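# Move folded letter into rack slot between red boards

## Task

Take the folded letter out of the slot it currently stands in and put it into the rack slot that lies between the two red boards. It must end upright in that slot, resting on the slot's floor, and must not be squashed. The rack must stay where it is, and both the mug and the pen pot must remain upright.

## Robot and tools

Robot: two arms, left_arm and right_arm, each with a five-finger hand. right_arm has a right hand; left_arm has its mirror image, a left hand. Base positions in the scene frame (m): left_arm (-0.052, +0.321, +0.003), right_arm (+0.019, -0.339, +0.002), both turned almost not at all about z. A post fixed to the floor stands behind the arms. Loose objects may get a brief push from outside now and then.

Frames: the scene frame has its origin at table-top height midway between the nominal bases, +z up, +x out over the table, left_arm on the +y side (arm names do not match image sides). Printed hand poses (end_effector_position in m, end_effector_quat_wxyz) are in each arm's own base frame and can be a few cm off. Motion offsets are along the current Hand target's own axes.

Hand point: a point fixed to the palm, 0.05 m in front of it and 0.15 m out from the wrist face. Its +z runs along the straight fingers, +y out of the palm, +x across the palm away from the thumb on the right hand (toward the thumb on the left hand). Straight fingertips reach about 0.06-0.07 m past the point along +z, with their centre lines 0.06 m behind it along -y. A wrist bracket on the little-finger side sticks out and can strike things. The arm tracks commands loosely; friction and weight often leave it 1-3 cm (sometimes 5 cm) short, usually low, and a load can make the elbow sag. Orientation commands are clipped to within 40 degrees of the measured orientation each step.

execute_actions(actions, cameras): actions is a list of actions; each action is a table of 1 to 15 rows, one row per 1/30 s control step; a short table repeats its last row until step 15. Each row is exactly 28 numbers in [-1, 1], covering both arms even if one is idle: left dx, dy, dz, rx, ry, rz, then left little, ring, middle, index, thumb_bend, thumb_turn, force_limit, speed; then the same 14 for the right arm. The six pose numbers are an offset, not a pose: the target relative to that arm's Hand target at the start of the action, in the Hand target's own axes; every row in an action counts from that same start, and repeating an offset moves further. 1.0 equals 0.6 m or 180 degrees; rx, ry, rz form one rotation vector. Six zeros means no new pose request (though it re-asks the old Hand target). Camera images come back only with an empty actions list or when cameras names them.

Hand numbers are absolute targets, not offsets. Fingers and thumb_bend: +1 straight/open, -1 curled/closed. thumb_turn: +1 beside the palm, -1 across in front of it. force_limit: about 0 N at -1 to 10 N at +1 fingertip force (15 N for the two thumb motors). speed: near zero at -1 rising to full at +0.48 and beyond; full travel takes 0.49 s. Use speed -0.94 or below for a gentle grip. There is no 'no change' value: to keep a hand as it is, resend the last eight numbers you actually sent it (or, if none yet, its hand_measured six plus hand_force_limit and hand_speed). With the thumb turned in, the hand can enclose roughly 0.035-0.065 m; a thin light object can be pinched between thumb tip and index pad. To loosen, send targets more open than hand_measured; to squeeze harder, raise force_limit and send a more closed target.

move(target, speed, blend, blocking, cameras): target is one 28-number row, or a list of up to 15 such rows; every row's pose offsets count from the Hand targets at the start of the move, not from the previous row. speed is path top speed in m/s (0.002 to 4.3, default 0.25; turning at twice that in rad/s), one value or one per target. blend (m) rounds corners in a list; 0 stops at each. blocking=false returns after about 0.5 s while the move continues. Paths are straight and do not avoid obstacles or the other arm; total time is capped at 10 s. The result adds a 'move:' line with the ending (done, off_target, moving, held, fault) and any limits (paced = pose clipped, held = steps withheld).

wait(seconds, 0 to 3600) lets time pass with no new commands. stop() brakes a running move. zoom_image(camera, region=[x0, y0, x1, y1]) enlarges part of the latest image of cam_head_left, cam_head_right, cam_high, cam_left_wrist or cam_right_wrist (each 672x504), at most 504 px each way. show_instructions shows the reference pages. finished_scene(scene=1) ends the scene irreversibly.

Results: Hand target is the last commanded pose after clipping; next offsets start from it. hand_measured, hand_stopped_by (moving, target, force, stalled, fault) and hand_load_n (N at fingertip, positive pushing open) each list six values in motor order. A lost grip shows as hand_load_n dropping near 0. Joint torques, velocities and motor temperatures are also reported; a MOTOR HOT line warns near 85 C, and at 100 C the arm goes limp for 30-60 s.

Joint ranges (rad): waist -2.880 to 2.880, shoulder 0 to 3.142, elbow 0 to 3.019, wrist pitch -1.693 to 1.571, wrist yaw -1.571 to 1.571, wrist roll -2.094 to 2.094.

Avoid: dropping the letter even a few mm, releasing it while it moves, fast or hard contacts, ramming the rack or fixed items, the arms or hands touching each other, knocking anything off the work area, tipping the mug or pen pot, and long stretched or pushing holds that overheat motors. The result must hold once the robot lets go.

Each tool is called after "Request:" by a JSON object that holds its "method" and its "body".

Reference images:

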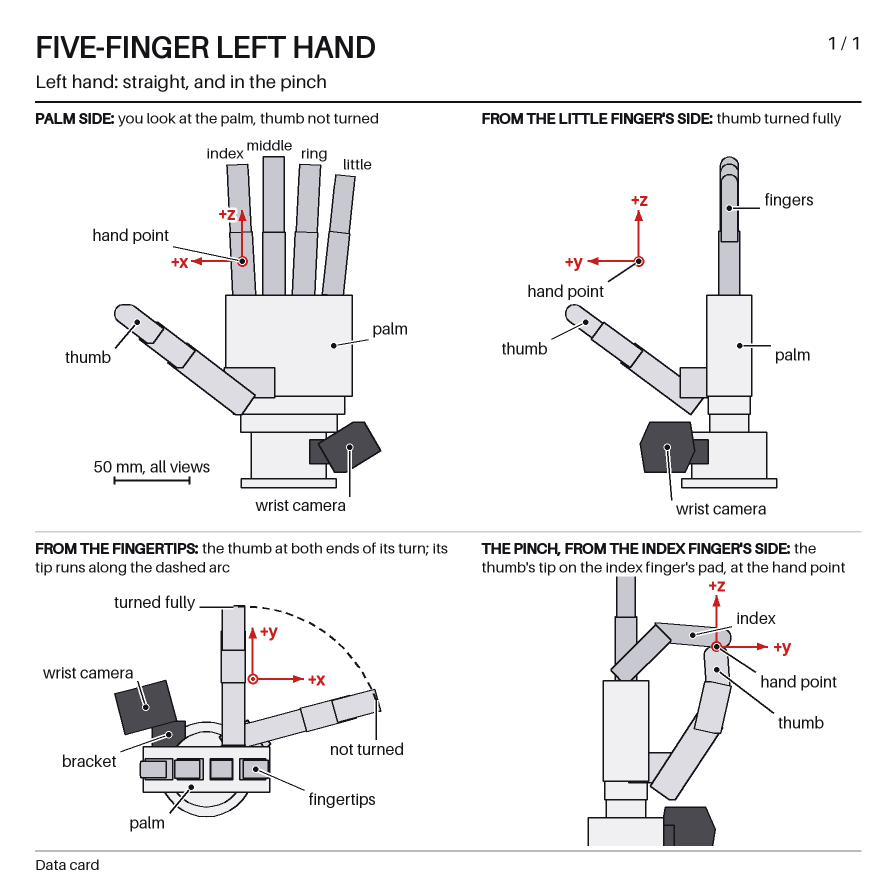

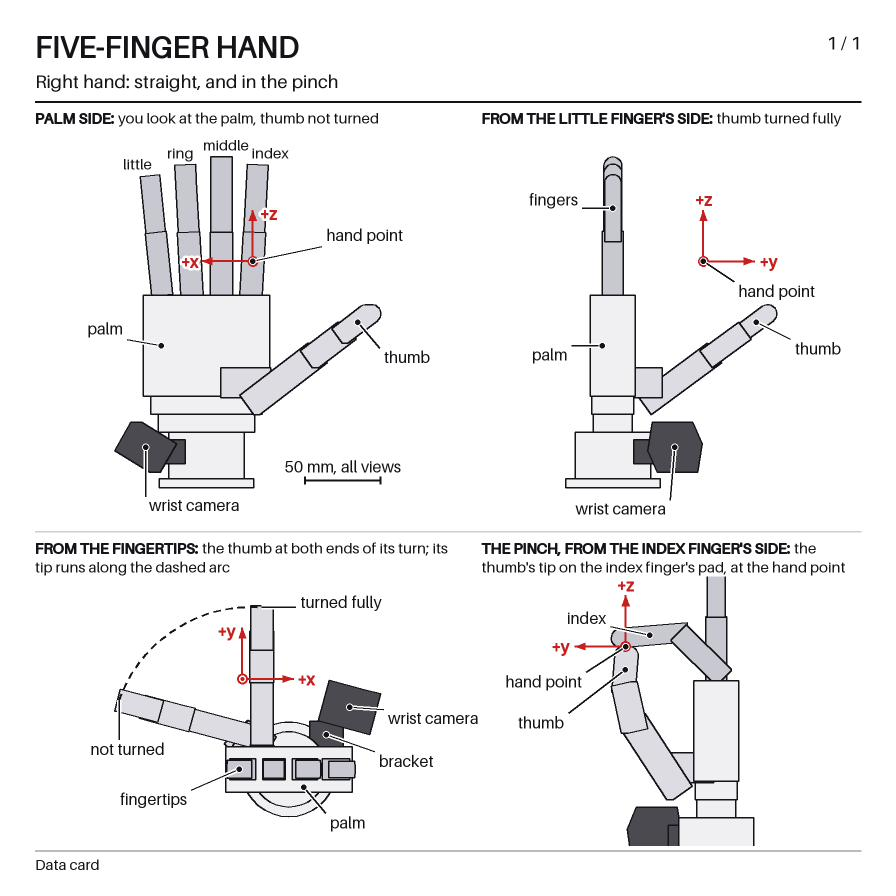

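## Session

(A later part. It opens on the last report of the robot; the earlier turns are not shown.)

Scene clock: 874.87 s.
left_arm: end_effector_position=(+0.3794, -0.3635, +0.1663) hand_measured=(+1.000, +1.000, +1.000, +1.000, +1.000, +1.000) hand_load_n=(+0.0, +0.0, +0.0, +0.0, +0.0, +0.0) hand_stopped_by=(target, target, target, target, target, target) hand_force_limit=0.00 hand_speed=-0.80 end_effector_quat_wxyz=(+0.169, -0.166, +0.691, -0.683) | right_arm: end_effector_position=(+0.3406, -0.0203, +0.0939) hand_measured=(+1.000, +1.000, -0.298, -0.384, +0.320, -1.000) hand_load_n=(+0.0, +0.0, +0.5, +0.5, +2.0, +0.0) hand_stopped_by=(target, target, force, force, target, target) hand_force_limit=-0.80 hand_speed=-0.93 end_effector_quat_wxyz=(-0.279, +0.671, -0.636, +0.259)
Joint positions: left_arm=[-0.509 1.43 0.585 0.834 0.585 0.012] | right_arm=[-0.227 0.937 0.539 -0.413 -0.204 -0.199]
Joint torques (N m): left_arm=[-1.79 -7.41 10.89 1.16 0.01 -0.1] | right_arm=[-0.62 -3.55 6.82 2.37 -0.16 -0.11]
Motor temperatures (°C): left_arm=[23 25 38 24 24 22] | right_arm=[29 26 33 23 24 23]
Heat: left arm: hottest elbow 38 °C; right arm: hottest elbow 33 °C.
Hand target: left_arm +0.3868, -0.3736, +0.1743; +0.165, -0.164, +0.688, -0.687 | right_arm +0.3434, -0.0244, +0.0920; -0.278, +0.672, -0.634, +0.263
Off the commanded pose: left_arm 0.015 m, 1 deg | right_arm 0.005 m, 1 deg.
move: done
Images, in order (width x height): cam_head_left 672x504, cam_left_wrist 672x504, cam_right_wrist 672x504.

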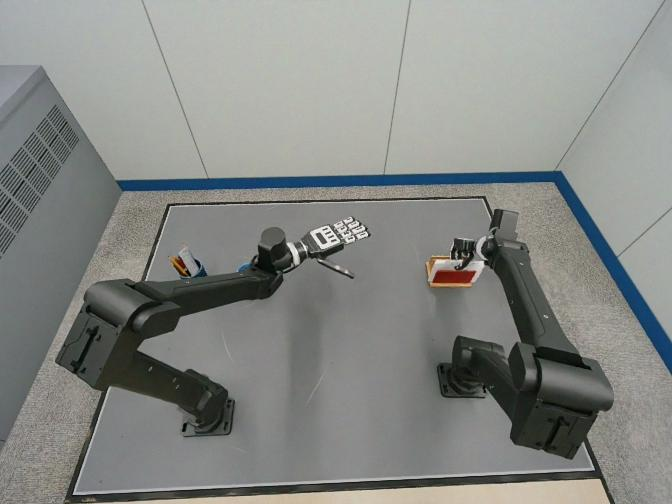

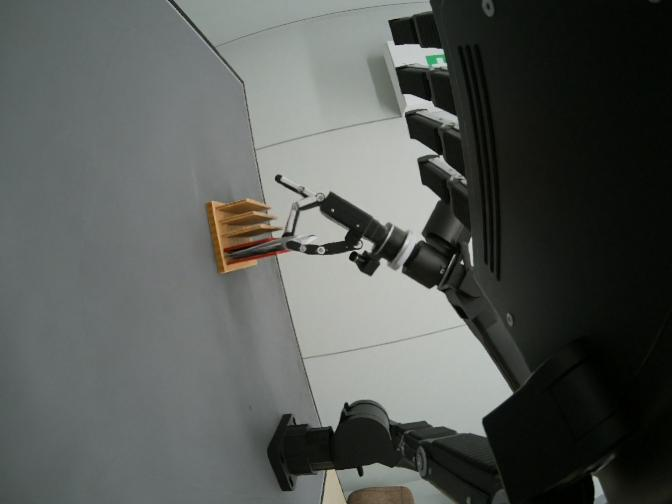

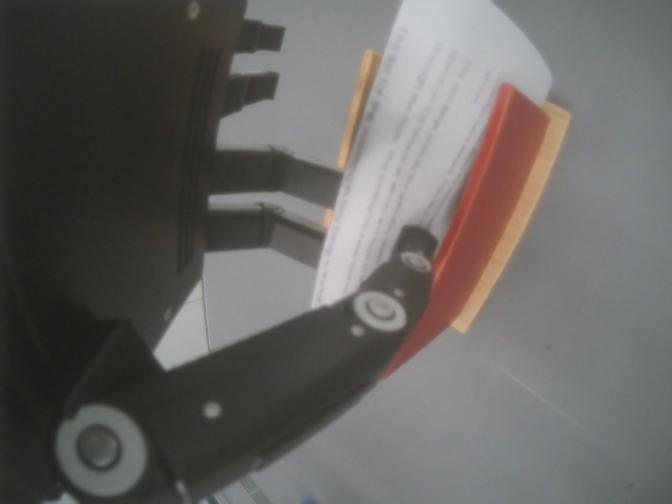

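Request:
{"method": "move", "body": {"target": [0,0,0,0,0,0,1,1,1,1,1,1,0,-0.8,0,0.0047,0.0047,0,0,0,1,1,-0.32,-0.40,0.32,-1,-0.8,-0.93], "speed": 0.02, "cameras": ["cam_left_wrist","cam_right_wrist","cam_head_left"]}}

Request:
{"method": "zoom_image", "body": {"camera": "cam_left_wrist", "region": [205, 235, 265, 275]}}

Request:
{"method": "zoom_image", "body": {"camera": "cam_left_wrist", "region": [200, 190, 320, 280]}}

Scene clock: 906.57 s.
left_arm: end_effector_position=(+0.3794, -0.3635, +0.1663) hand_measured=(+1.000, +1.000, +1.000, +1.000, +1.000, +1.000) hand_load_n=(+0.0, +0.0, +0.0, +0.0, +0.0, -0.5) hand_stopped_by=(target, target, target, target, target, target) hand_force_limit=0.00 hand_speed=-0.80 end_effector_quat_wxyz=(+0.169, -0.166, +0.691, -0.683) | right_arm: end_effector_position=(+0.3434, -0.0209, +0.0936) hand_measured=(+1.000, +1.000, -0.298, -0.384, +0.320, -1.000) hand_load_n=(+0.5, +0.0, +0.5, +0.5, +1.5, +0.0) hand_stopped_by=(target, target, force, force, target, target) hand_force_limit=-0.80 hand_speed=-0.93 end_effector_quat_wxyz=(-0.281, +0.671, -0.635, +0.261)
Joint positions: left_arm=[-0.509 1.43 0.585 0.834 0.585 0.012] | right_arm=[-0.227 0.944 0.539 -0.4 -0.204 -0.2]
Joint torques (N m): left_arm=[-1.73 -7.65 10.82 1.33 -0.02 -0.12] | right_arm=[-0.56 -3.6 6.26 2.4 -0.15 -0.11]
Heat: left arm: hottest elbow 38 °C; right arm: hottest elbow 32 °C.
Hand target: left_arm +0.3868, -0.3736, +0.1743; +0.165, -0.164, +0.688, -0.687 | right_arm +0.3434, -0.0243, +0.0881; -0.278, +0.672, -0.634, +0.263
Off the commanded pose: left_arm 0.015 m, 1 deg | right_arm 0.007 m, 0 deg.
move: done
Images, in order (width x height): cam_head_left 672x504, cam_left_wrist 672x504, cam_right_wrist 672x504.

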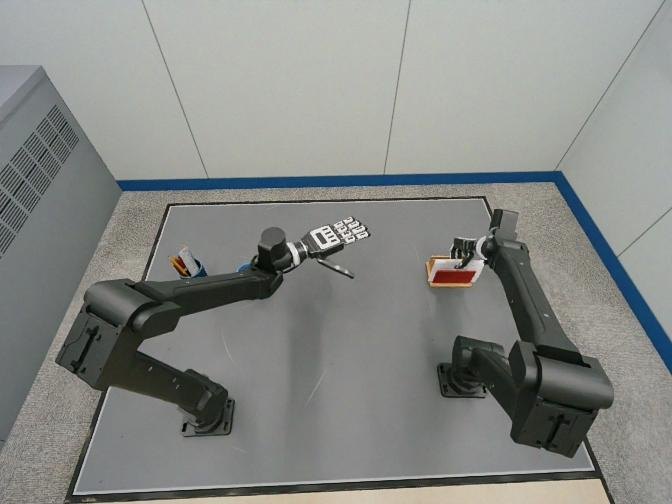

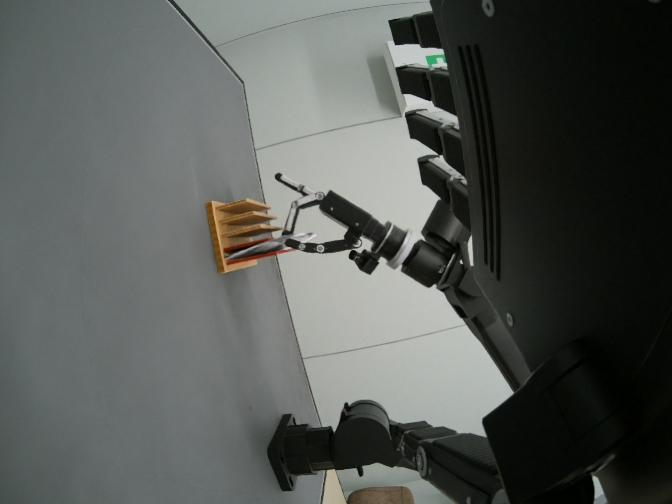

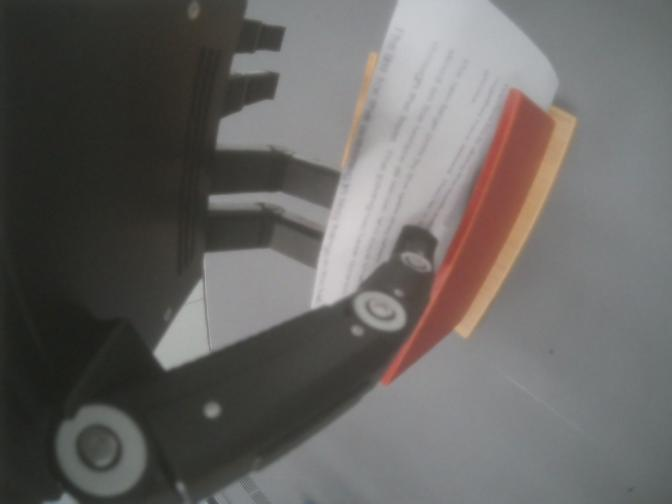

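Scaled by 8.400 from the camera's image (finer frame: 960x720).

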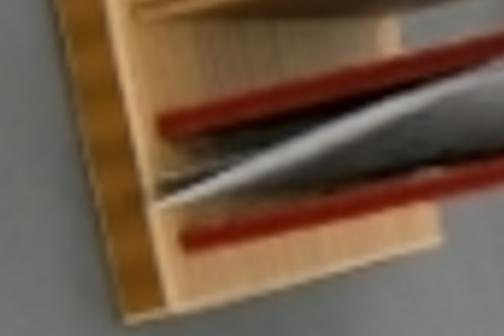

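Scaled by 4.200 from the camera's image (finer frame: 960x720).

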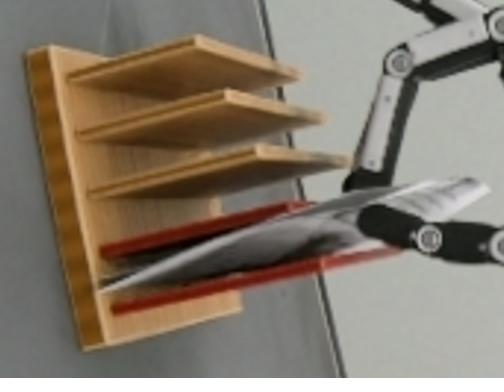

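Request:
{"method": "move", "body": {"target": [0,0,0,0,0,0,1,1,1,1,1,1,0,-0.8,0,0,0,0,0,0,1,1,-0.2,-0.28,0.42,-1,-0.8,-0.95], "speed": 0.02, "cameras": ["cam_left_wrist","cam_right_wrist","cam_head_left"]}}

Request:
{"method": "zoom_image", "body": {"camera": "cam_left_wrist", "region": [200, 190, 320, 280]}}

Scene clock: 919.73 s.
left_arm: end_effector_position=(+0.3794, -0.3635, +0.1663) hand_measured=(+1.000, +1.000, +1.000, +1.000, +1.000, +1.000) hand_load_n=(+0.0, +0.0, +0.0, -0.5, +0.0, +0.0) hand_stopped_by=(target, target, target, target, target, target) hand_force_limit=0.00 hand_speed=-0.80 end_effector_quat_wxyz=(+0.169, -0.166, +0.691, -0.683) | right_arm: end_effector_position=(+0.3436, -0.0211, +0.0934) hand_measured=(+1.000, +1.000, -0.200, -0.280, +0.420, -1.000) hand_load_n=(+0.0, +0.0, +0.0, +0.0, +0.0, +0.0) hand_stopped_by=(target, target, target, target, target, target) hand_force_limit=-0.80 hand_speed=-0.95 end_effector_quat_wxyz=(-0.280, +0.672, -0.634, +0.262)
Joint positions: left_arm=[-0.509 1.43 0.585 0.834 0.585 0.012] | right_arm=[-0.227 0.945 0.539 -0.399 -0.204 -0.202]
Joint torques (N m): left_arm=[-1.73 -7.59 10.93 1.17 0.02 -0.09] | right_arm=[-0.62 -3.72 6.26 2.37 -0.15 -0.1]
Heat: left arm: hottest elbow 39 °C; right arm: hottest elbow 32 °C.
Hand target: left_arm +0.3868, -0.3736, +0.1743; +0.165, -0.164, +0.688, -0.687 | right_arm +0.3435, -0.0244, +0.0881; -0.279, +0.672, -0.634, +0.263
Off the commanded pose: left_arm 0.015 m, 1 deg | right_arm 0.006 m, 0 deg.
move: done
Images, in order (width x height): cam_head_left 672x504, cam_left_wrist 672x504, cam_right_wrist 672x504.

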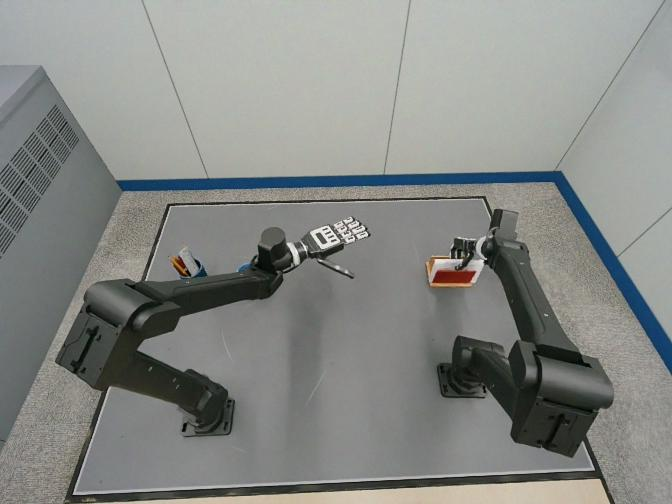

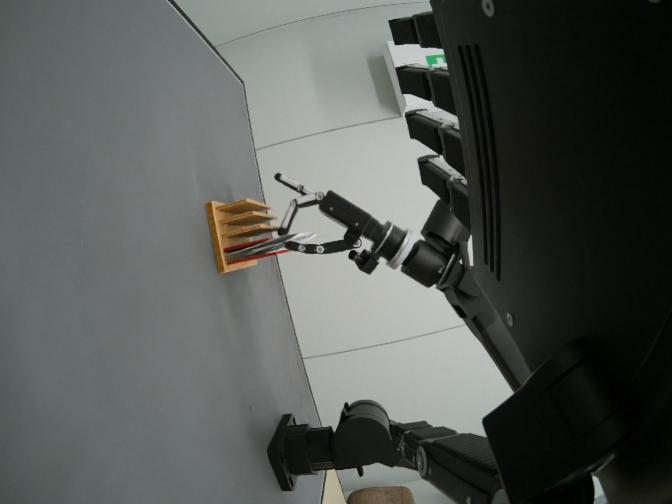

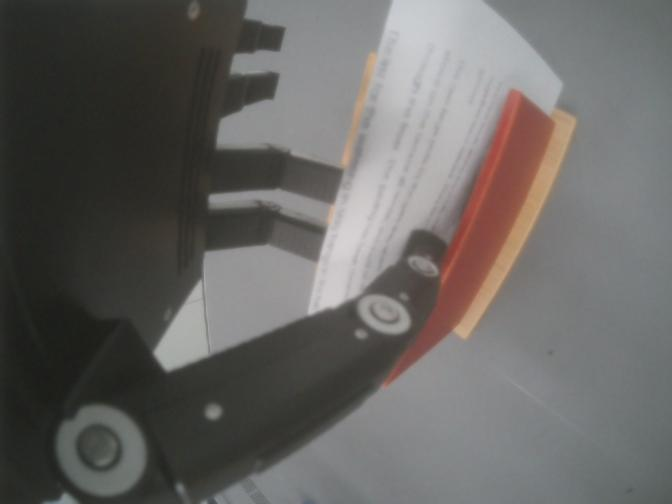

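Scaled by 4.200 from the camera's image (finer frame: 960x720).

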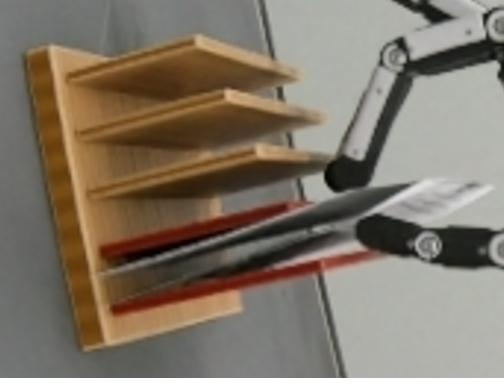

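Request:
{"method": "move", "body": {"target": [[0,0,0,0,0,0,1,1,1,1,1,1,0,-0.8,0,0,0,0,0,0,1,1,-0.2,-0.2,0.65,-1,-0.8,-0.9],[0,0,0,0,0,0,1,1,1,1,1,1,0,-0.8,0.0015,-0.0683,-0.0142,0.0207,0,0,1,1,-0.2,-0.2,0.65,-1,-0.8,-0.9]], "speed": 0.06, "cameras": ["cam_left_wrist","cam_right_wrist","cam_head_left"]}}

Request:
{"method": "zoom_image", "body": {"camera": "cam_left_wrist", "region": [200, 190, 320, 280]}}

Scene clock: 970.27 s.
left_arm: end_effector_position=(+0.3794, -0.3635, +0.1663) hand_measured=(+1.000, +1.000, +1.000, +1.000, +1.000, +1.000) hand_load_n=(+0.0, +0.0, -0.5, +0.0, +0.0, +0.0) hand_stopped_by=(target, target, target, target, target, target) hand_force_limit=0.00 hand_speed=-0.80 end_effector_quat_wxyz=(+0.169, -0.166, +0.691, -0.683) | right_arm: end_effector_position=(+0.3439, -0.0201, +0.0938) hand_measured=(+1.000, +1.000, -0.200, -0.200, +0.650, -1.000) hand_load_n=(+0.0, +0.0, +0.0, +0.0, +0.0, +0.0) hand_stopped_by=(target, target, target, target, target, target) hand_force_limit=-0.80 hand_speed=-0.90 end_effector_quat_wxyz=(-0.283, +0.671, -0.634, +0.260)
Joint positions: left_arm=[-0.509 1.43 0.585 0.834 0.585 0.012] | right_arm=[-0.227 0.945 0.539 -0.398 -0.209 -0.199]
Joint torques (N m): left_arm=[-1.79 -7.41 10.82 1.24 0 -0.09] | right_arm=[-0.03 -4.84 10.65 1.89 -0.25 0.07]
Heat: left arm: hottest elbow 39 °C; right arm: hottest elbow 31 °C.
Hand target: left_arm +0.3868, -0.3736, +0.1743; +0.165, -0.164, +0.688, -0.687 | right_arm +0.3664, -0.0240, +0.1231; -0.300, +0.662, -0.625, +0.284
Off the commanded pose: left_arm 0.015 m, 1 deg | right_arm 0.037 m, 4 deg.
move: off_target (right_arm)
Images, in order (width x height): cam_head_left 672x504, cam_left_wrist 672x504, cam_right_wrist 672x504.

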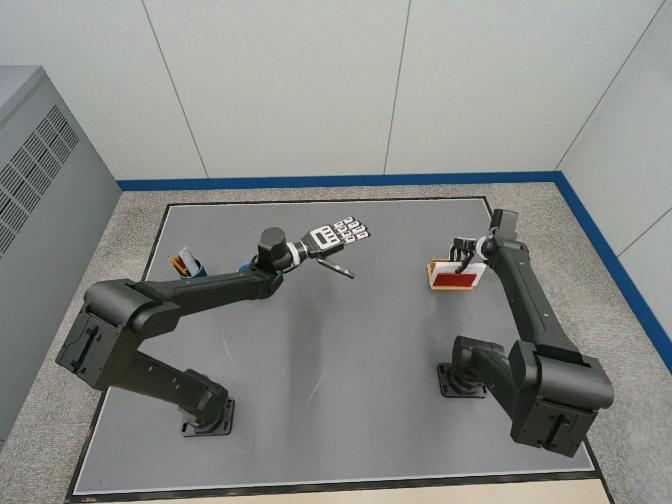

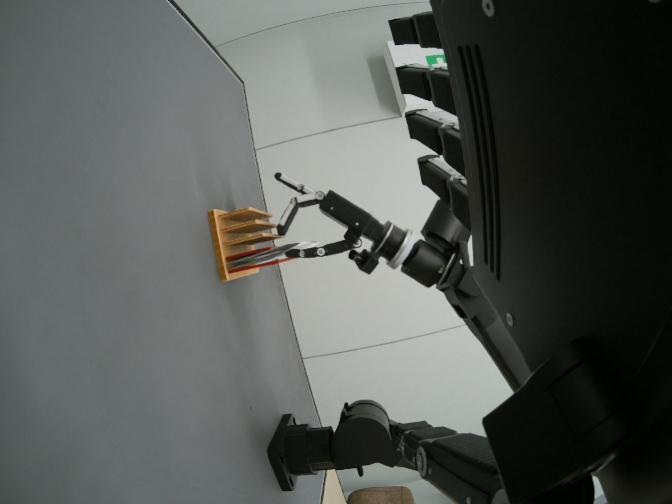

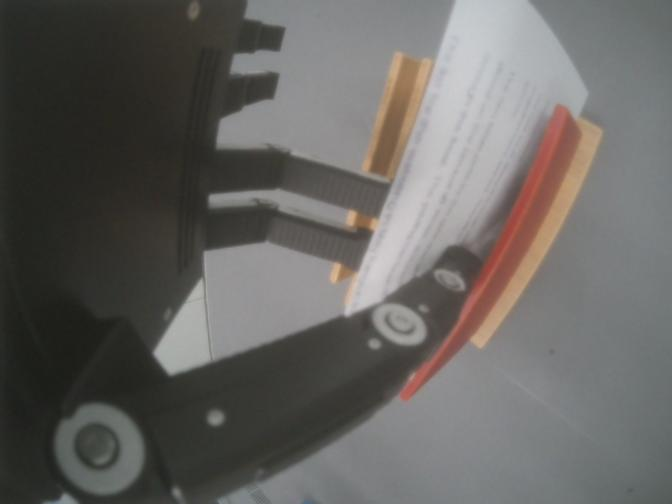

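Scaled by 4.200 from the camera's image (finer frame: 960x720).

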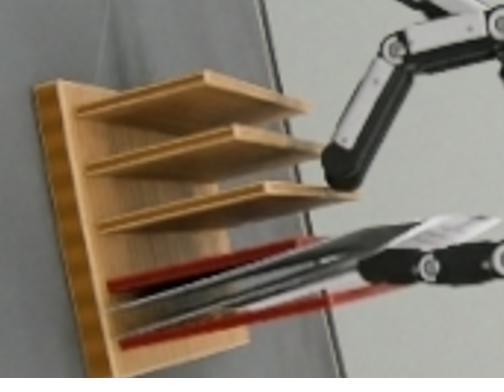

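Request:
{"method": "move", "body": {"target": [0,0,0,0,0,0,1,1,1,1,1,1,0,-0.8,0,-0.0626,-0.055,0,0,0,1,1,-0.2,-0.2,0.65,-1,-0.8,-0.9], "speed": 0.06, "cameras": ["cam_left_wrist","cam_right_wrist","cam_head_left"]}}

Request:
{"method": "zoom_image", "body": {"camera": "cam_left_wrist", "region": [200, 170, 340, 280]}}

Scene clock: 988.40 s.
left_arm: end_effector_position=(+0.3794, -0.3635, +0.1663) hand_measured=(+1.000, +1.000, +1.000, +1.000, +1.000, +1.000) hand_load_n=(+0.0, +0.0, +0.0, +0.0, +0.0, -0.5) hand_stopped_by=(target, target, target, target, target, target) hand_force_limit=0.00 hand_speed=-0.80 end_effector_quat_wxyz=(+0.169, -0.166, +0.691, -0.683) | right_arm: end_effector_position=(+0.3511, -0.0215, +0.1431) hand_measured=(+1.000, +1.000, -0.200, -0.200, +0.650, -1.000) hand_load_n=(+0.0, +0.0, +0.0, +0.0, +0.0, +0.0) hand_stopped_by=(target, target, target, target, target, target) hand_force_limit=-0.80 hand_speed=-0.90 end_effector_quat_wxyz=(-0.286, +0.670, -0.633, +0.264)
Joint positions: left_arm=[-0.509 1.43 0.585 0.834 0.585 0.012] | right_arm=[-0.227 0.904 0.65 -0.54 -0.209 -0.198]
Joint torques (N m): left_arm=[-1.79 -7.41 10.89 1.21 -0.02 -0.09] | right_arm=[0.03 -5.19 10.95 1.37 -0.22 0.05]
Heat: left arm: hottest elbow 39 °C; right arm: hottest elbow 33 °C.
Hand target: left_arm +0.3868, -0.3736, +0.1743; +0.165, -0.164, +0.688, -0.687 | right_arm +0.3664, -0.0240, +0.1731; -0.300, +0.662, -0.625, +0.283
Off the commanded pose: left_arm 0.015 m, 1 deg | right_arm 0.034 m, 3 deg.
move: off_target (right_arm)
Images, in order (width x height): cam_head_left 672x504, cam_left_wrist 672x504, cam_right_wrist 672x504.

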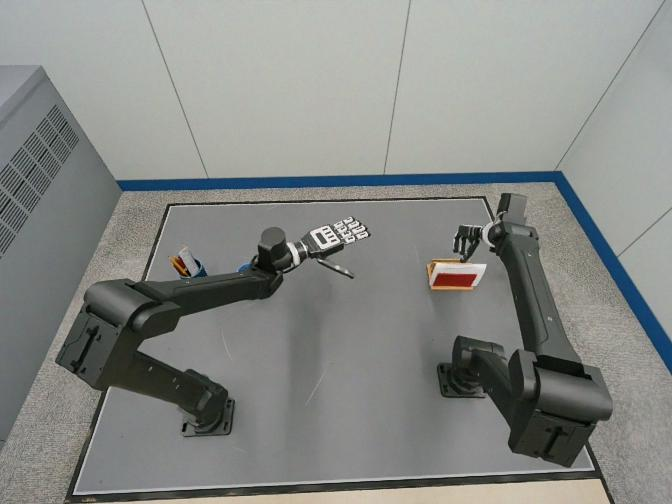

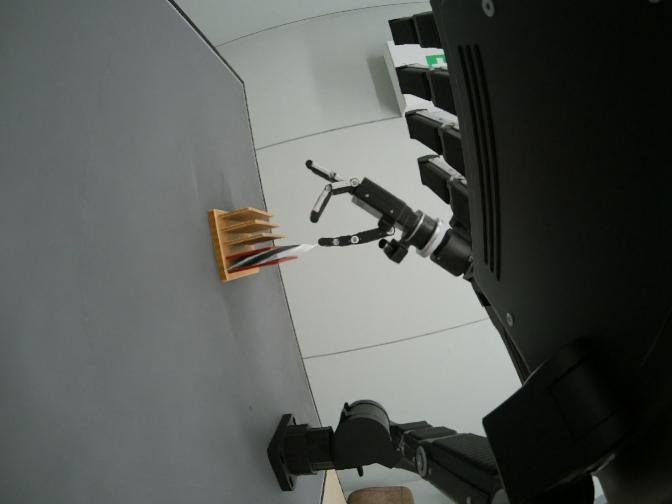

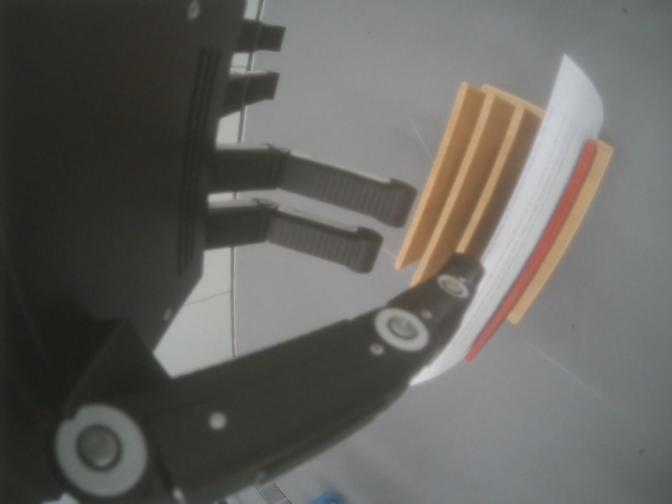

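Scaled by 3.600 from the camera's image (finer frame: 960x720).

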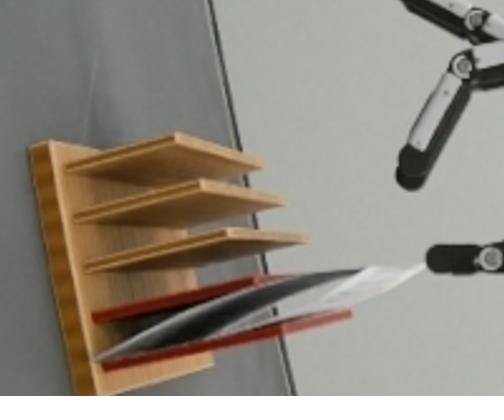

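Request:
{"method": "move", "body": {"target": [0,0,0,0,0,0,1,1,1,1,1,1,0,-0.8,0,-0.125,-0.11,0,0,0,1,1,-0.2,-0.2,0.65,-1,-0.8,-0.9], "speed": 0.15, "cameras": ["all"]}}

Request:
{"method": "zoom_image", "body": {"camera": "cam_left_wrist", "region": [190, 175, 330, 285]}}

Request:
{"method": "zoom_image", "body": {"camera": "cam_head_left", "region": [400, 220, 510, 310]}}

Request:
{"method": "zoom_image", "body": {"camera": "cam_high", "region": [130, 320, 260, 420]}}

Scene clock: 999.17 s.
left_arm: end_effector_position=(+0.3794, -0.3635, +0.1663) hand_measured=(+1.000, +1.000, +1.000, +1.000, +1.000, +1.000) hand_load_n=(+0.0, +0.0, +0.0, +0.0, +0.0, -0.5) hand_stopped_by=(target, target, target, target, target, target) hand_force_limit=0.00 hand_speed=-0.80 end_effector_quat_wxyz=(+0.169, -0.166, +0.691, -0.683) | right_arm: end_effector_position=(+0.3573, -0.0229, +0.2468) hand_measured=(+1.000, +1.000, -0.200, -0.200, +0.650, -1.000) hand_load_n=(+0.0, +0.0, +0.5, +0.0, +0.0, +0.0) hand_stopped_by=(target, target, target, target, target, target) hand_force_limit=-0.80 hand_speed=-0.90 end_effector_quat_wxyz=(-0.288, +0.668, -0.631, +0.268)
Joint positions: left_arm=[-0.509 1.43 0.585 0.834 0.585 0.012] | right_arm=[-0.227 0.88 0.908 -0.81 -0.21 -0.197]
Joint torques (N m): left_arm=[-1.44 -7.77 10.92 1.21 0.01 -0.09] | right_arm=[0.03 -4.72 10.89 1.39 -0.22 0.05]
Heat: left arm: hottest elbow 39 °C; right arm: hottest elbow 34 °C.
Hand target: left_arm +0.3868, -0.3736, +0.1743; +0.165, -0.164, +0.688, -0.687 | right_arm +0.3661, -0.0240, +0.2730; -0.300, +0.662, -0.625, +0.283
Off the commanded pose: left_arm 0.015 m, 1 deg | right_arm 0.028 m, 2 deg.
move: off_target (right_arm)

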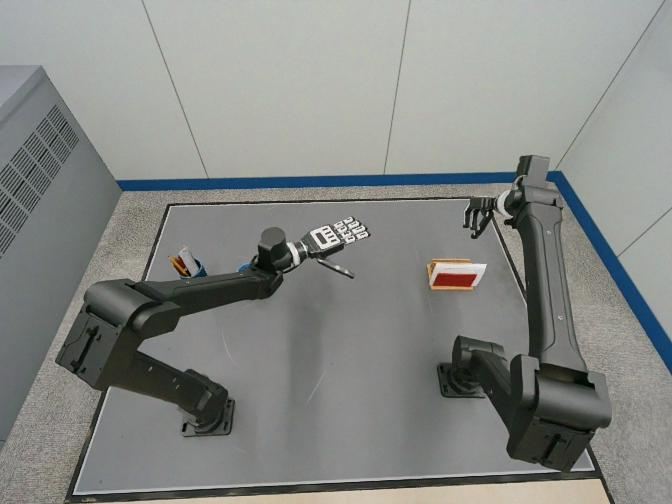

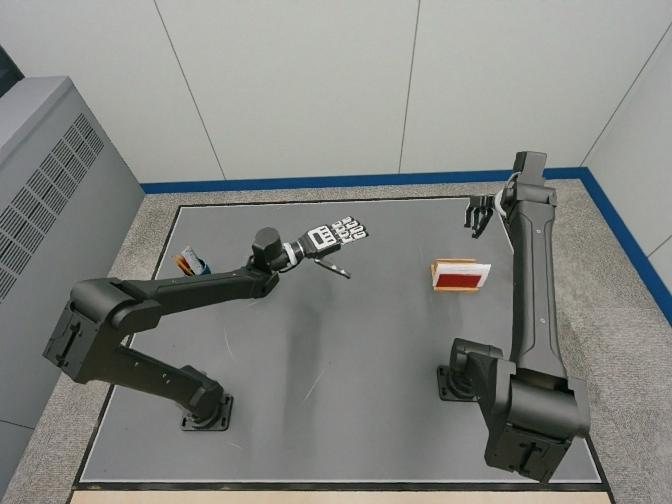

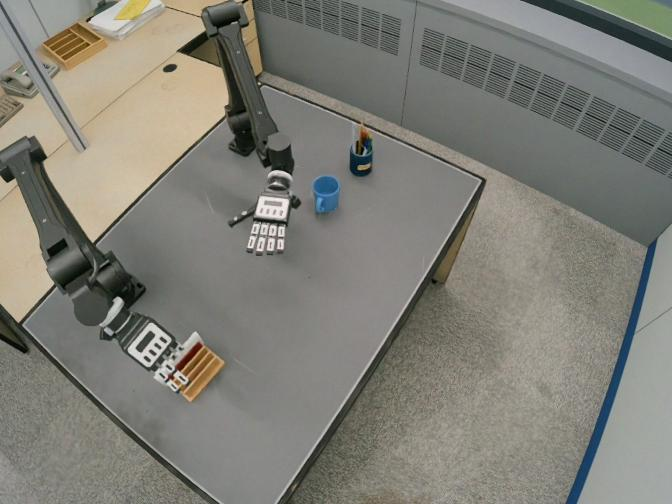

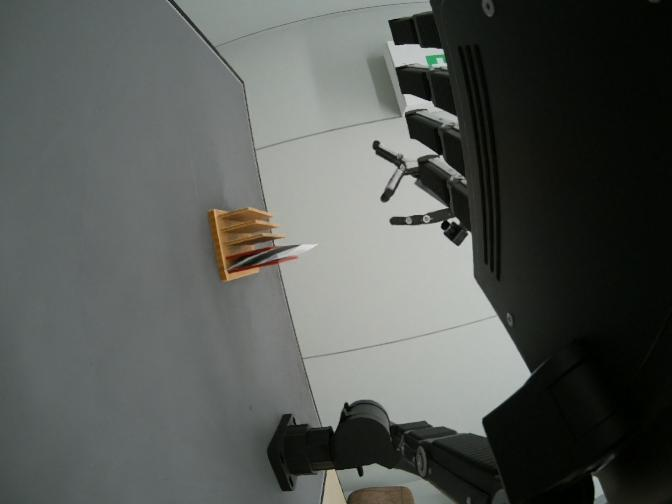

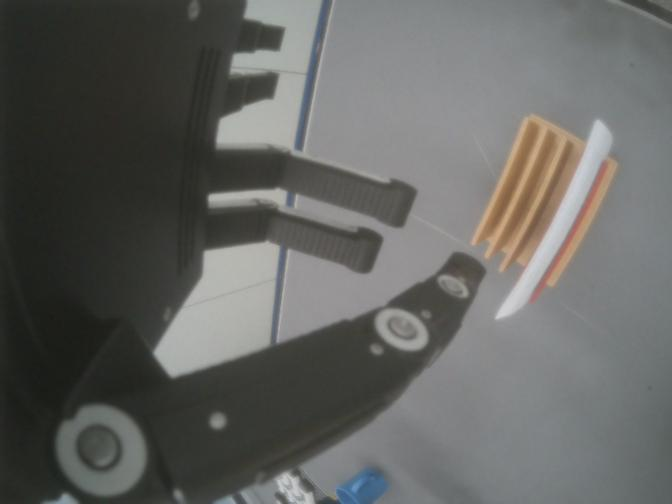

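Scaled by 3.600 from the camera's image (finer frame: 960x720).

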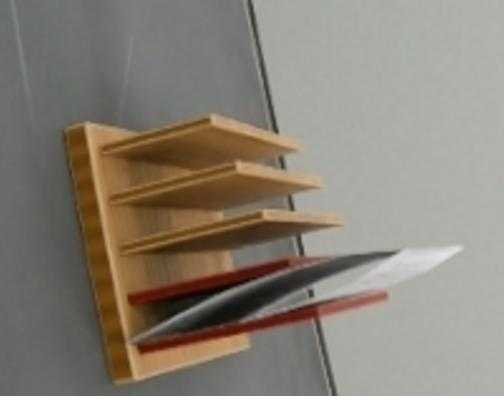

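Scaled by 4.582 from the camera's image (finer frame: 960x720).

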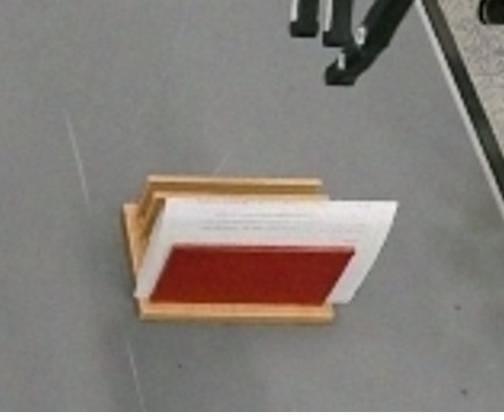

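Scaled by 3.877 from the camera's image (finer frame: 960x720).

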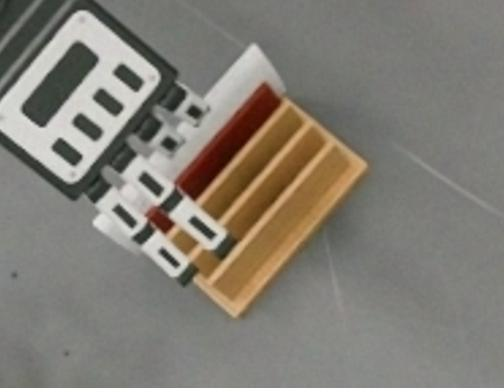

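Request:
{"method": "move", "body": {"target": [0,0,0,0,0,0,1,1,1,1,1,1,0,-0.8,-0.0325,0.2478,-0.1493,-0.1605,0,0,1,1,1,1,1,1,0,-0.3], "speed": 0.15, "cameras": ["all"]}}

Request:
{"method": "zoom_image", "body": {"camera": "cam_left_wrist", "region": [190, 175, 330, 285]}}

Request:
{"method": "zoom_image", "body": {"camera": "cam_high", "region": [130, 320, 260, 420]}}

Scene clock: 1049.00 s.
left_arm: end_effector_position=(+0.3794, -0.3635, +0.1663) hand_measured=(+1.000, +1.000, +1.000, +1.000, +1.000, +1.000) hand_load_n=(+0.0, +0.0, +0.0, +0.0, +0.0, +0.0) hand_stopped_by=(target, target, target, target, target, target) hand_force_limit=0.00 hand_speed=-0.80 end_effector_quat_wxyz=(+0.169, -0.166, +0.691, -0.683) | right_arm: end_effector_position=(+0.2053, -0.0135, +0.2229) hand_measured=(+1.000, +1.000, +1.000, +1.000, +1.000, +1.000) hand_load_n=(+0.0, +0.0, +0.0, +0.0, +0.0, -0.5) hand_stopped_by=(target, target, target, target, target, target) hand_force_limit=0.00 hand_speed=-0.30 end_effector_quat_wxyz=(-0.130, +0.714, -0.678, +0.122)
Joint positions: left_arm=[-0.509 1.43 0.585 0.834 0.585 0.012] | right_arm=[-0.227 0.77 0.908 -1.364 -0.099 -0.261]
Joint torques (N m): left_arm=[-1.9 -7.71 10.86 1.17 0.01 -0.08] | right_arm=[-0.09 -2.9 6.31 0.81 0.1 -0.09]
Heat: left arm: hottest elbow 39 °C; right arm: hottest elbow 36 °C.
Hand target: left_arm +0.3868, -0.3736, +0.1743; +0.165, -0.164, +0.688, -0.687 | right_arm +0.1999, -0.0140, +0.2202; -0.125, +0.716, -0.676, +0.119
Off the commanded pose: left_arm 0.015 m, 1 deg | right_arm 0.006 m, 1 deg.
move: done

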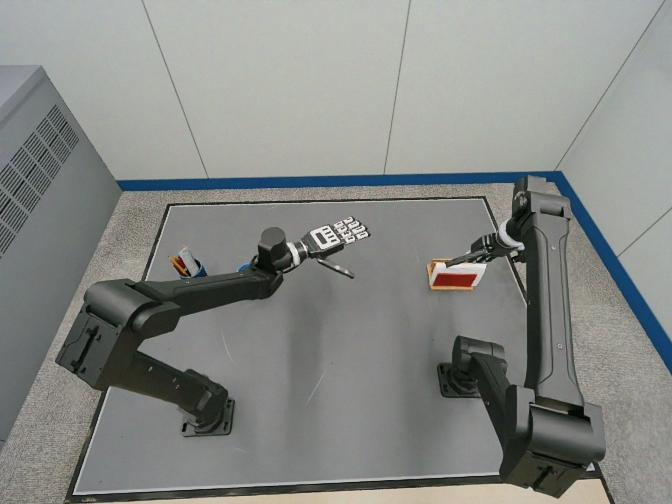

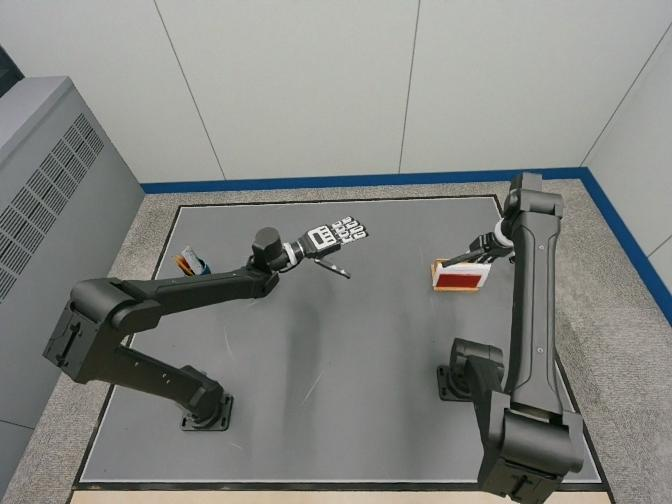

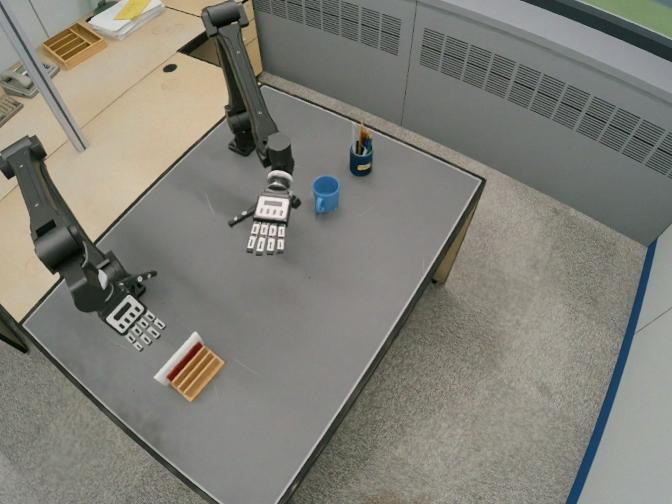

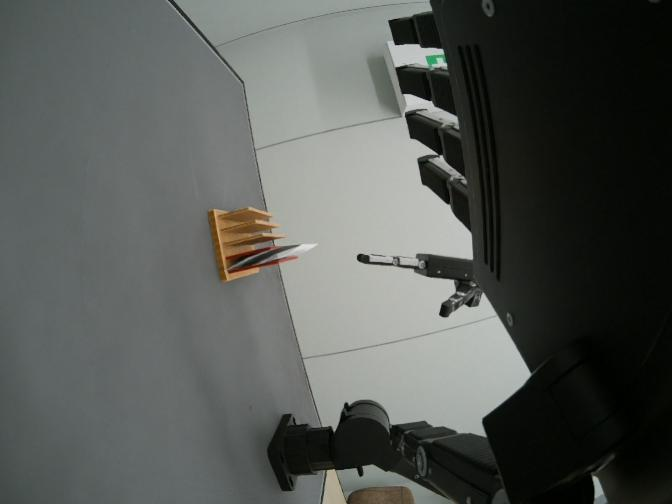

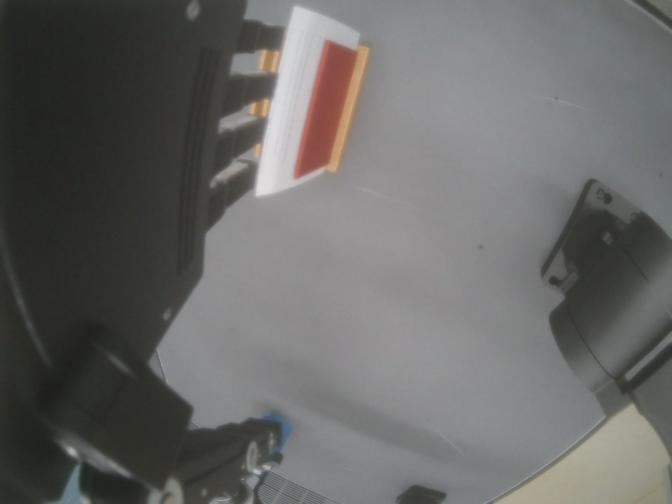

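Scaled by 3.600 from the camera's image (finer frame: 960x720).

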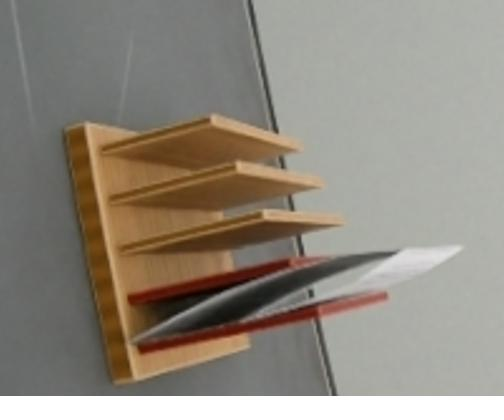

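Scaled by 3.877 from the camera's image (finer frame: 960x720).

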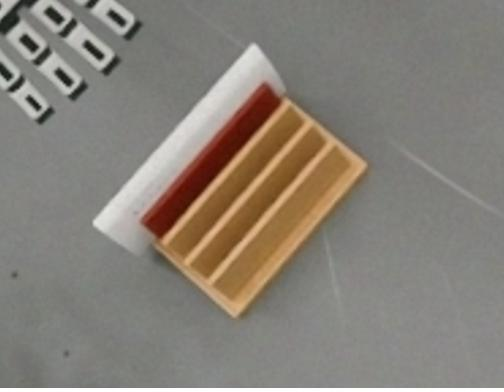

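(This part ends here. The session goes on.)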